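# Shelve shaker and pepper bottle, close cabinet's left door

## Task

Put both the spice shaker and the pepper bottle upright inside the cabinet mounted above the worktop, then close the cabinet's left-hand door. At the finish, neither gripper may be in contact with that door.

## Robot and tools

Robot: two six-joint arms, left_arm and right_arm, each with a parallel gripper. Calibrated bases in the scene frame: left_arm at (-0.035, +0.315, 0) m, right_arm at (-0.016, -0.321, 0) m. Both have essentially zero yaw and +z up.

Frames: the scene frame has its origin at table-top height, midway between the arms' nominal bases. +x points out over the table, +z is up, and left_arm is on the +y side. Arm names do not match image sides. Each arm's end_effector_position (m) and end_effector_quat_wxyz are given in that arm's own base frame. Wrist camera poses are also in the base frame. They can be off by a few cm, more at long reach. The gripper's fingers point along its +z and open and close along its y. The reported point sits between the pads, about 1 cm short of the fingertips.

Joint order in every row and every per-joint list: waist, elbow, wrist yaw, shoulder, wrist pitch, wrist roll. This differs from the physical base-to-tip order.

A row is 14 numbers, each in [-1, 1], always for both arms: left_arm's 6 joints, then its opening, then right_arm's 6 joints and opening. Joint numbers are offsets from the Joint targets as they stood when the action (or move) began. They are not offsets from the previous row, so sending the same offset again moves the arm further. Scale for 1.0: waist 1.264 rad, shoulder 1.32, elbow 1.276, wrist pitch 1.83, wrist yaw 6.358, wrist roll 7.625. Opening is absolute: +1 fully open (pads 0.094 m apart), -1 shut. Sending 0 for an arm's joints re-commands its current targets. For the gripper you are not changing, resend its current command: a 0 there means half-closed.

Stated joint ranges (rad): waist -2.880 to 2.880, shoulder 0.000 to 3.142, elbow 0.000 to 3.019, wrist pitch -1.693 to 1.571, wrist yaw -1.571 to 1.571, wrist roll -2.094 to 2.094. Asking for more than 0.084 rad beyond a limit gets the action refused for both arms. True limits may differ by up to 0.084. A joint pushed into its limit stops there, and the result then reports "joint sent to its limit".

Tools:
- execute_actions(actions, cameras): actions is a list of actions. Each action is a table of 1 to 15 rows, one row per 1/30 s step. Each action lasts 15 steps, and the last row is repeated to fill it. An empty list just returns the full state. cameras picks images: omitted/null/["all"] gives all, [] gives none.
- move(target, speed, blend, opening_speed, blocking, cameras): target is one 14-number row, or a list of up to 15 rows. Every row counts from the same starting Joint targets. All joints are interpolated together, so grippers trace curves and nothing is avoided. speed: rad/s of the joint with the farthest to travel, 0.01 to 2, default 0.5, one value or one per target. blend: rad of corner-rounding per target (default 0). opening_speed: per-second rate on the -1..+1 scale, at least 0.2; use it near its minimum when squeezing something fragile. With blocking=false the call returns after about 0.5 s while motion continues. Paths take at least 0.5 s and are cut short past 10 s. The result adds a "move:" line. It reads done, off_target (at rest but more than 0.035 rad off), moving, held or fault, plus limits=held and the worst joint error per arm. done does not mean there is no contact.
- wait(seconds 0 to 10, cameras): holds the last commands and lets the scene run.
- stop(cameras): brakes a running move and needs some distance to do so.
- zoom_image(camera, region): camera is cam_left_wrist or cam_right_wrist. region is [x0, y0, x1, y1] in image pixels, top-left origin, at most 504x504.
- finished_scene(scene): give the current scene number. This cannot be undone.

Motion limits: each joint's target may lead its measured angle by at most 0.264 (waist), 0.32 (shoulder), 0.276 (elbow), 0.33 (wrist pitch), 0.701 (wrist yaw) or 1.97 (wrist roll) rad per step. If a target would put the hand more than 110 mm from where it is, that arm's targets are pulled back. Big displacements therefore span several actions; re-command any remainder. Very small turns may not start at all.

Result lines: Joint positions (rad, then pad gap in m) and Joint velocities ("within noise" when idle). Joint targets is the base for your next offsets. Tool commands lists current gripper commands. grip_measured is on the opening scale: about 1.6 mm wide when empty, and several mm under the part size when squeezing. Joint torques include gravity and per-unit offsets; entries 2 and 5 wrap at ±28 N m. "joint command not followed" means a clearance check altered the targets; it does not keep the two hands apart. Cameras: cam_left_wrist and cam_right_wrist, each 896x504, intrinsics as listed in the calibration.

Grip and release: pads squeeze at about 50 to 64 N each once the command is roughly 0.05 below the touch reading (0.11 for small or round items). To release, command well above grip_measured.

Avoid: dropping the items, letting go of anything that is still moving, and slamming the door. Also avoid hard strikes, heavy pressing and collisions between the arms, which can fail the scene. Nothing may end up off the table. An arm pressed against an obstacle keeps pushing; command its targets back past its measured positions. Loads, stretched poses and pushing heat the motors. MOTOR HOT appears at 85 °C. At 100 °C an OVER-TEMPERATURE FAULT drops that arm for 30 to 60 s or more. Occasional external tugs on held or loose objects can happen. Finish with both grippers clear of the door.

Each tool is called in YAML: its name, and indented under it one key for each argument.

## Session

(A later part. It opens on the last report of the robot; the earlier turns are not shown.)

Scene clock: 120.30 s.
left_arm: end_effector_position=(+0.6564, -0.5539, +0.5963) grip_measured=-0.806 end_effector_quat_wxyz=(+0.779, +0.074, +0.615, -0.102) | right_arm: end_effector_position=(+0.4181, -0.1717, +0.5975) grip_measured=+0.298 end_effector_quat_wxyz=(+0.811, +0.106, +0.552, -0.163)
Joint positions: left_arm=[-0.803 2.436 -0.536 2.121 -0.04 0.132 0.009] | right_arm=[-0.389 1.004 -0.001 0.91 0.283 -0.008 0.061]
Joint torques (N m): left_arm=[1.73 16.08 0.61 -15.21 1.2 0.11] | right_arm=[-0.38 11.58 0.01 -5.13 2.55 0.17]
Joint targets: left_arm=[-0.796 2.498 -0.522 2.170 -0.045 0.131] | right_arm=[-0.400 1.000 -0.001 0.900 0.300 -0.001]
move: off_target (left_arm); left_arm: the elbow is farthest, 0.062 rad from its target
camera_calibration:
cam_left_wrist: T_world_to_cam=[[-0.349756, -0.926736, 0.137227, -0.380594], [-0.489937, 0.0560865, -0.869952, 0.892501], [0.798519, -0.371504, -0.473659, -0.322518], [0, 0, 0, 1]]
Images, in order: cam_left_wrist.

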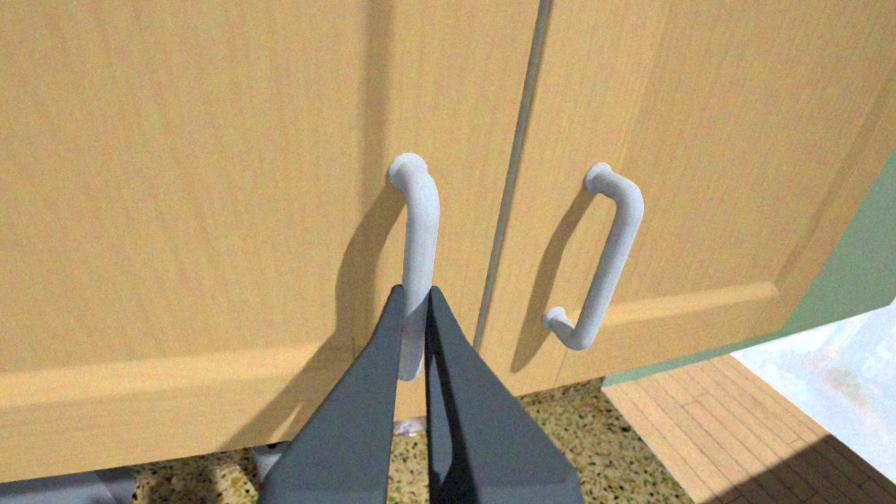

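move:
  target:
    - [0,0,0,0,0,0,-0.277, 0,0,0,0,0,0,0.3]
    - [0,-0.0549,0,0,0,0,-0.277, 0,0,0,0,0,0,0.3]
    - [-0.0483,-0.4937,-0.0085,-0.2750,0.1470,0.0035,-0.277, 0,0,0,0,0,0,0.3]
  speed: [0.3,0.3,0.4]
  blend: [0,0.01,0]
  opening_speed: 0.8

Scene clock: 124.50 s.
left_arm: end_effector_position=(+0.5779, -0.5164, +0.5687) grip_measured=-0.280 end_effector_quat_wxyz=(+0.778, +0.077, +0.615, -0.103) | right_arm: end_effector_position=(+0.4181, -0.1717, +0.5975) grip_measured=+0.298 end_effector_quat_wxyz=(+0.811, +0.106, +0.552, -0.163)
Joint positions: left_arm=[-0.849 1.881 -0.574 1.812 0.212 0.148 0.034] | right_arm=[-0.389 1.004 -0.001 0.91 0.283 -0.008 0.061]
Joint torques (N m): left_arm=[0.5 9.89 0.03 -15.62 1.8 0.22] | right_arm=[-0.73 11.63 -0.05 -5.25 2.29 0.22]
Joint targets: left_arm=[-0.857 1.868 -0.576 1.807 0.224 0.157] | right_arm=[-0.400 1.000 -0.001 0.900 0.300 -0.001]
move: done
camera_calibration:
cam_left_wrist: T_world_to_cam=[[-0.355819, -0.924927, 0.133803, -0.363054], [-0.489715, 0.0625887, -0.869633, 0.830903], [0.795973, -0.374957, -0.475221, -0.258389], [0, 0, 0, 1]]
cam_right_wrist: T_world_to_cam=[[-0.469899, -0.876751, 0.102481, -0.0263843], [-0.366083, 0.0879172, -0.92642, 0.741576], [0.80323, -0.472841, -0.362275, -0.0739852], [0, 0, 0, 1]]

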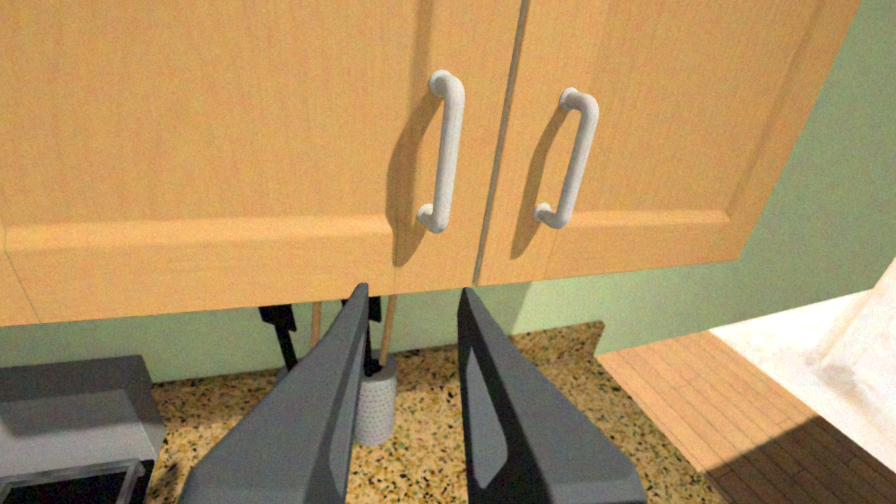

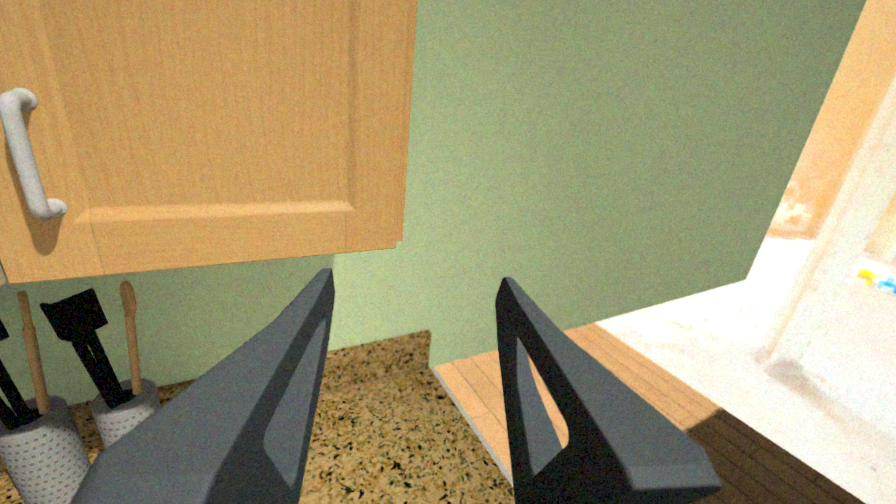

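zoom_image:
  camera: "cam_left_wrist"
  region: [390, 180, 590, 310]

Scaled by 2.520 from the camera's 896x504 image, which has a finer 1280x720 frame.

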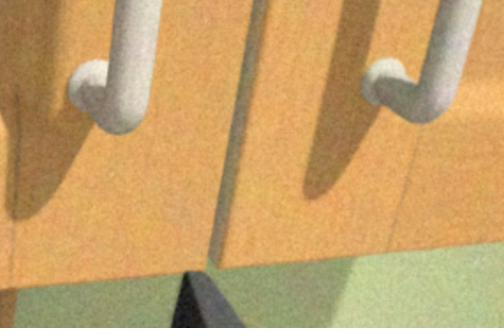

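move:
  target:
    - [0.3853,-0.7578,0.0906,-0.5364,0.1514,-0.0206,-0.277, 0,0,0,0,0,0,0.3]
    - [0.3853,-0.7578,0.0906,-0.5364,0.1514,-0.0206,-0.277, 0.3165,0.2351,0,0.1886,0.0546,0,1]
  speed: 0.8

Scene clock: 131.63 s.
left_arm: end_effector_position=(+0.4851, -0.1916, +0.5006) grip_measured=-0.280 end_effector_quat_wxyz=(+0.792, +0.113, +0.582, -0.146) | right_arm: end_effector_position=(+0.5225, -0.0032, +0.6551) grip_measured=+0.997 end_effector_quat_wxyz=(+0.856, -0.001, +0.517, -0.005)
Joint positions: left_arm=[-0.376 0.914 -0.002 1.102 0.488 0.009 0.034] | right_arm=[-0.006 1.238 -0.002 1.138 0.384 -0.008 0.094]
Joint torques (N m): left_arm=[1.79 9.83 0.08 -5.83 1.91 0.04] | right_arm=[1.2 17.39 0.05 -6.71 2.09 0.17]
Joint targets: left_arm=[-0.370 0.901 0.000 1.099 0.501 0.000] | right_arm=[0.000 1.300 -0.001 1.149 0.400 -0.001]
move: off_target (right_arm); target 2's new numbers were sent with right_arm's elbow 0.062 rad from that target; right_arm: the elbow is farthest, 0.062 rad from its target
camera_calibration:
cam_left_wrist: T_world_to_cam=[[-0.465513, -0.878038, 0.111114, -0.0129865], [-0.42032, 0.108845, -0.900824, 0.696706], [0.778863, -0.466049, -0.419726, -0.132015], [0, 0, 0, 1]]
cam_right_wrist: T_world_to_cam=[[-0.11747, -0.988861, 0.0914008, -0.0126522], [-0.271839, -0.0565037, -0.960683, 0.791086], [0.955146, -0.137697, -0.262173, -0.201208], [0, 0, 0, 1]]

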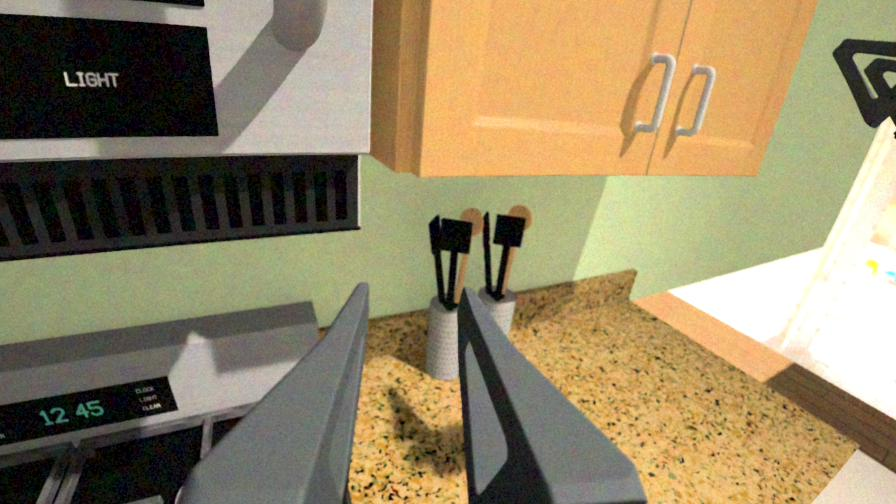

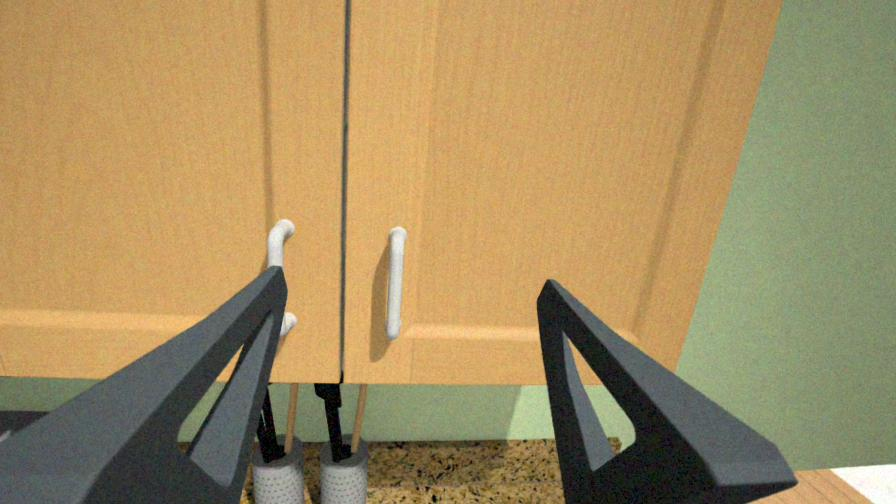

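execute_actions:
  actions: []

Scene clock: 133.17 s.
left_arm: end_effector_position=(+0.4851, -0.1916, +0.5006) grip_measured=-0.280 end_effector_quat_wxyz=(+0.792, +0.113, +0.582, -0.146) | right_arm: end_effector_position=(+0.5225, -0.0032, +0.6551) grip_measured=+0.997 end_effector_quat_wxyz=(+0.856, -0.001, +0.517, -0.005)
Joint names: [waist, elbow, wrist yaw, shoulder, wrist pitch, wrist roll]
Joint positions: left_arm=[-0.376 0.914 -0.002 1.102 0.488 0.009 0.034] | right_arm=[-0.006 1.238 -0.002 1.138 0.384 -0.008 0.094]
Joint velocities: within noise
Joint torques (N m): left_arm=[1.73 9.81 0.08 -6.01 1.85 0.04] | right_arm=[0.79 17.29 0.01 -6.77 2.18 0.2]
Motor temperatures (°C): left_arm=[28 36 24 33 26 24 26] | right_arm=[23 36 26 27 27 23 25]
Heat: left arm: hottest elbow 36 °C; right arm: hottest elbow 36 °C.
Joint targets: left_arm=[-0.370 0.901 0.000 1.099 0.501 0.000] | right_arm=[0.000 1.300 -0.001 1.149 0.400 -0.001]
Tool commands: left_gripper/opening=-0.277 right_gripper/opening=+1.0
camera_calibration:
cam_left_wrist: T_world_to_cam=[[-0.465513, -0.878038, 0.111114, -0.0129865], [-0.42032, 0.108845, -0.900824, 0.696706], [0.778863, -0.466049, -0.419726, -0.132015], [0, 0, 0, 1]] pos_world=[0.389616, -0.148761, 0.573642]
cam_right_wrist: T_world_to_cam=[[-0.11747, -0.988861, 0.0914008, -0.0126522], [-0.271839, -0.0565037, -0.960683, 0.791086], [0.955146, -0.137697, -0.262173, -0.201208], [0, 0, 0, 1]] pos_world=[0.405745, 0.00448221, 0.708388]

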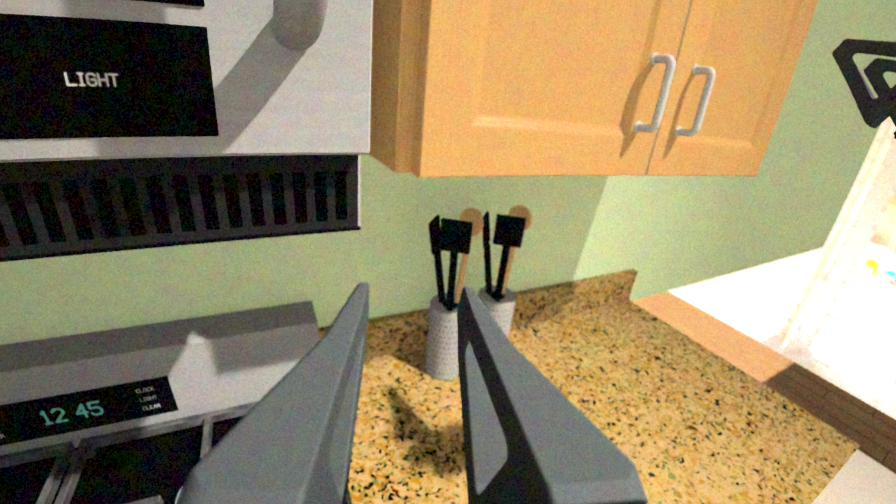

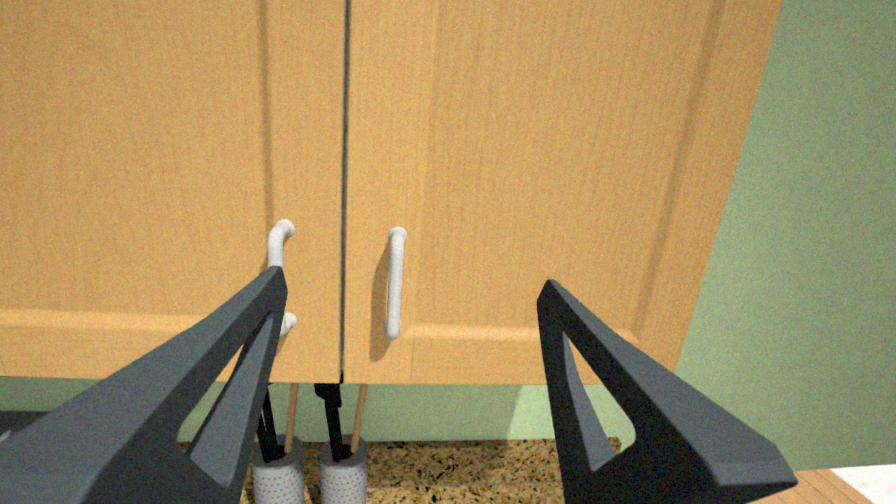

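move:
  target:
    - [0,0,0,0,0,0,-0.277, 0.2373,-0.752,0,-0.2386,-0.0038,0,1.0]
    - [0,0,0,0,0,0,-0.277, 0.2373,-0.6748,0,0.4598,0.4738,0,1.0]
    - [0,0,0,0,0,0,-0.277, 0.2373,-0.4232,0,0.5621,0.3885,0,1.0]
    - [0,0,0,0,0,0,-0.277, 0.2373,-0.5016,0,-0.0364,0.0011,0,1.0]
    - [0,0,0,0,0,0,-0.277, 0.2373,0.3746,0,0.1405,-0.4552,0,1.0]
  speed: 1.2
  blend: [0.15, 0.05, 0.05, 0.15, 0]

Scene clock: 143.90 s.
left_arm: end_effector_position=(+0.4851, -0.1916, +0.5006) grip_measured=-0.280 end_effector_quat_wxyz=(+0.792, +0.113, +0.582, -0.146) | right_arm: end_effector_position=(+0.5670, +0.1674, +0.6599) grip_measured=+0.997 end_effector_quat_wxyz=(+0.693, -0.105, +0.706, +0.098)
Joint positions: left_arm=[-0.376 0.914 -0.002 1.102 0.488 0.009 0.034] | right_arm=[0.288 1.727 -0.001 1.322 -0.426 -0.008 0.094]
Joint torques (N m): left_arm=[1.55 9.84 0.08 -5.95 1.88 0.04] | right_arm=[0.44 16.14 0.03 -9.35 1.65 0.17]
Joint targets: left_arm=[-0.370 0.901 0.000 1.099 0.501 0.000] | right_arm=[0.300 1.778 0.000 1.335 -0.433 -0.001]
move: off_target (right_arm); right_arm: the elbow is farthest, 0.051 rad from its target
camera_calibration:
cam_left_wrist: T_world_to_cam=[[-0.465513, -0.878038, 0.111114, -0.0129865], [-0.42032, 0.108845, -0.900824, 0.696706], [0.778863, -0.466049, -0.419726, -0.132015], [0, 0, 0, 1]]
cam_right_wrist: T_world_to_cam=[[0.228404, -0.964296, 0.134034, -0.0675287], [-0.656543, -0.25422, -0.710157, 0.903302], [0.718876, 0.0742036, -0.691167, 0.162569], [0, 0, 0, 1]]

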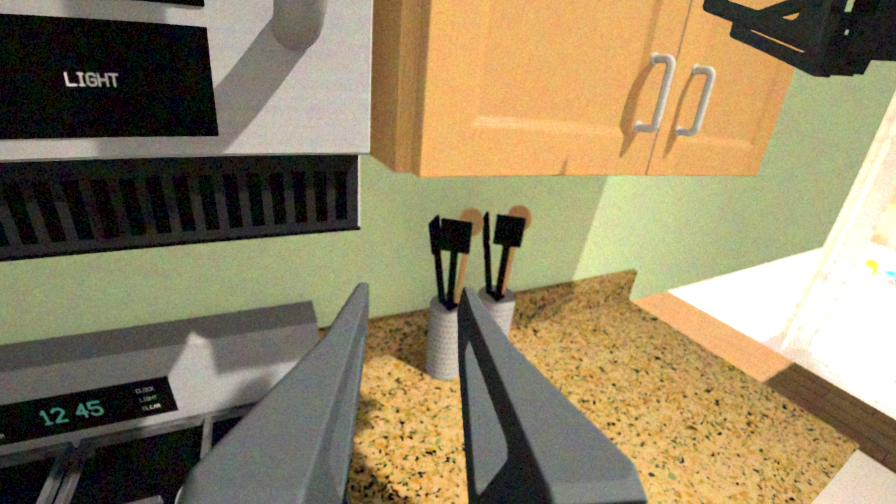

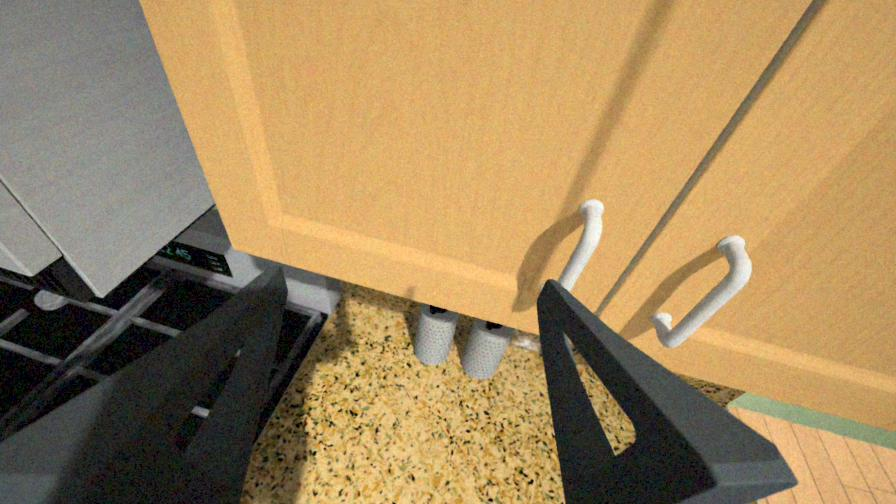

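move:
  target:
    - [0,0,0,0,0,0,-0.277, 0.1084,-0.9232,0,-0.4205,0.4443,0,1.0]
    - [-0.3861,0.8119,-0.0908,0.5644,-0.1617,0.0219,-0.277, 0.1084,-0.9232,0,-0.4205,0.4443,0,1.0]
  speed: 1.0

Scene clock: 148.03 s.
left_arm: end_effector_position=(+0.5721, -0.5286, +0.5636) grip_measured=-0.280 end_effector_quat_wxyz=(+0.777, +0.086, +0.615, -0.105) | right_arm: end_effector_position=(+0.3848, +0.1726, +0.4181) grip_measured=+0.997 end_effector_quat_wxyz=(+0.749, -0.138, +0.629, +0.158)
Joint positions: left_arm=[-0.866 1.885 -0.576 1.823 0.214 0.158 0.034] | right_arm=[0.422 0.603 -0.001 0.792 0.362 -0.008 0.094]
Joint torques (N m): left_arm=[1.85 15.66 0.03 -14.04 1.02 0.26] | right_arm=[1.49 11.78 0.03 -4.19 2.41 0.17]
Joint targets: left_arm=[-0.858 1.937 -0.578 1.844 0.205 0.167] | right_arm=[0.437 0.600 0.000 0.779 0.380 -0.001]
move: off_target (left_arm); left_arm: the elbow is farthest, 0.052 rad from its target
camera_calibration:
cam_left_wrist: T_world_to_cam=[[-0.367398, -0.921956, 0.122543, -0.361237], [-0.4895, 0.0796462, -0.868359, 0.832544], [0.790828, -0.379018, -0.480559, -0.256948], [0, 0, 0, 1]]
cam_right_wrist: T_world_to_cam=[[0.333268, -0.935024, 0.121088, -0.0285386], [-0.480319, -0.278889, -0.831573, 0.600523], [0.811311, 0.218976, -0.542055, 0.00320177], [0, 0, 0, 1]]

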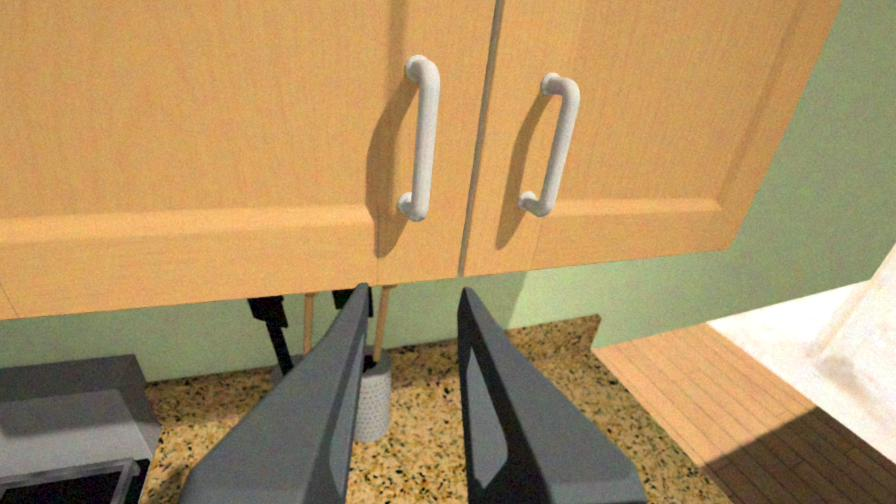

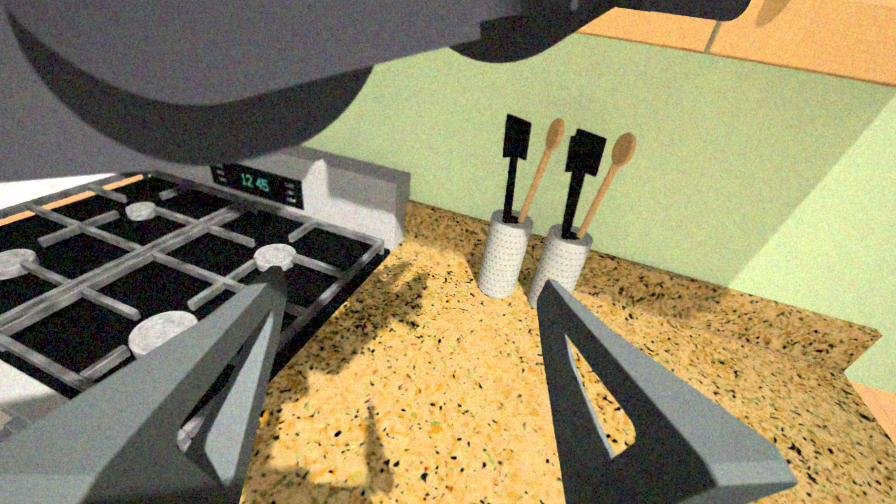

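move:
  target: [0.0142,0.1857,0.0031,0.1,-0.0607,-0.0024,-0.277, 0,0,0,0,0,0,1.0]
  speed: 0.6
  cameras: ["cam_left_wrist"]

Scene clock: 149.50 s.
left_arm: end_effector_position=(+0.6051, -0.5472, +0.5855) grip_measured=-0.280 end_effector_quat_wxyz=(+0.779, +0.085, +0.613, -0.103) | right_arm: end_effector_position=(+0.3848, +0.1726, +0.4181) grip_measured=+0.997 end_effector_quat_wxyz=(+0.749, -0.138, +0.629, +0.158)
Joint positions: left_arm=[-0.847 2.12 -0.56 1.944 0.103 0.157 0.034] | right_arm=[0.422 0.603 -0.001 0.792 0.362 -0.008 0.094]
Joint torques (N m): left_arm=[1.73 15.69 0.15 -14.68 0.94 0.06] | right_arm=[0.97 11.54 -0.02 -3.37 2.44 0.17]
Joint targets: left_arm=[-0.840 2.174 -0.558 1.976 0.094 0.149] | right_arm=[0.437 0.600 0.000 0.779 0.380 -0.001]
move: off_target (left_arm); left_arm: the elbow is farthest, 0.054 rad from its target
camera_calibration:
cam_left_wrist: T_world_to_cam=[[-0.364802, -0.923216, 0.1208, -0.370127], [-0.485323, 0.0778218, -0.870865, 0.867185], [0.794595, -0.37632, -0.476447, -0.282723], [0, 0, 0, 1]]
Images, in order: cam_left_wrist.

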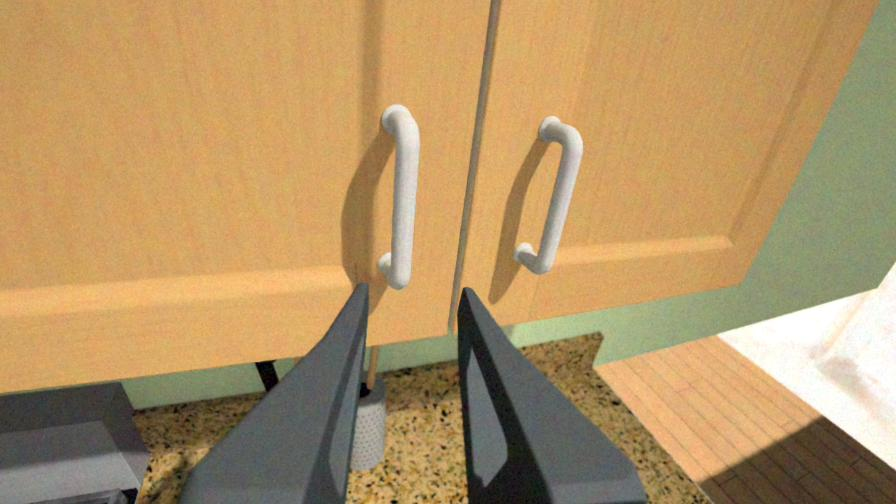

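move:
  target:
    - [-0.0142,-0.1857,-0.0031,-0.1,0.0607,0.0024,-0.277, -0.1479,0,0,0,0,0,1.0]
    - [0.3718,-0.9976,0.0878,-0.6644,0.2224,-0.0195,-0.277, -0.1479,0,0,0,0,0,1.0]
  speed: 1.2
  blend: [0.1, 0]

Scene clock: 152.43 s.
left_arm: end_effector_position=(+0.4864, -0.1918, +0.4990) grip_measured=-0.280 end_effector_quat_wxyz=(+0.791, +0.113, +0.584, -0.145) | right_arm: end_effector_position=(+0.4078, +0.1075, +0.4181) grip_measured=+0.997 end_effector_quat_wxyz=(+0.760, -0.086, +0.638, +0.096)
Joint positions: left_arm=[-0.375 0.915 -0.001 1.105 0.487 0.01 0.034] | right_arm=[0.259 0.603 0 0.792 0.362 -0.008 0.094]
Joint torques (N m): left_arm=[1.55 9.84 0.09 -6.18 1.84 0.04] | right_arm=[-0.67 11.51 0.01 -4.6 2.48 0.11]
Joint targets: left_arm=[-0.370 0.901 0.001 1.099 0.501 0.000] | right_arm=[0.250 0.600 0.000 0.779 0.380 -0.001]
move: done
camera_calibration:
cam_left_wrist: T_world_to_cam=[[-0.464971, -0.878396, 0.110553, -0.012456], [-0.42291, 0.110669, -0.899388, 0.696753], [0.777785, -0.464943, -0.42294, -0.131455], [0, 0, 0, 1]]
cam_right_wrist: T_world_to_cam=[[0.175747, -0.976976, 0.120958, -0.0283004], [-0.519515, -0.196412, -0.831581, 0.600537], [0.836192, 0.0833086, -0.542073, 0.00323354], [0, 0, 0, 1]]

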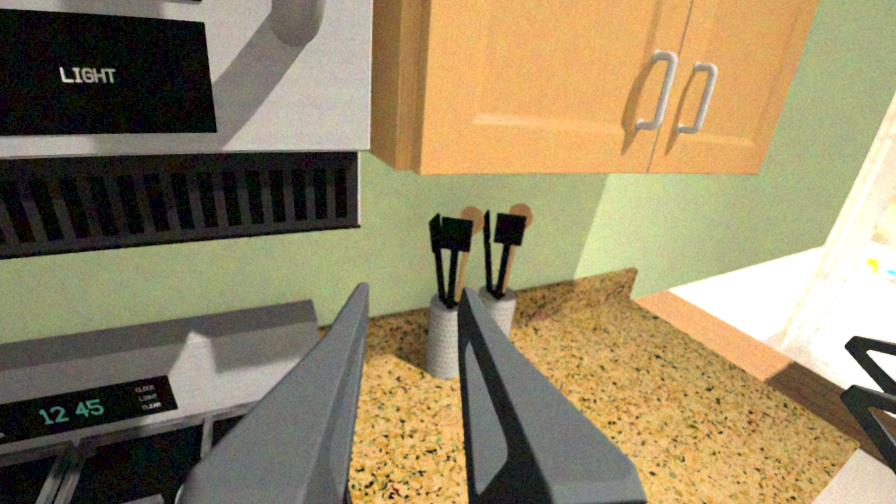

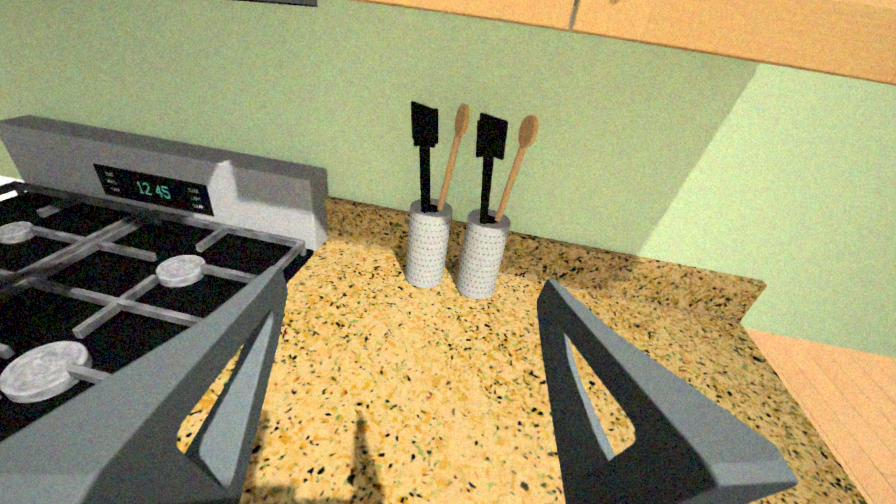

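finished_scene:
  scene: 1

The scene is finished: the task was done.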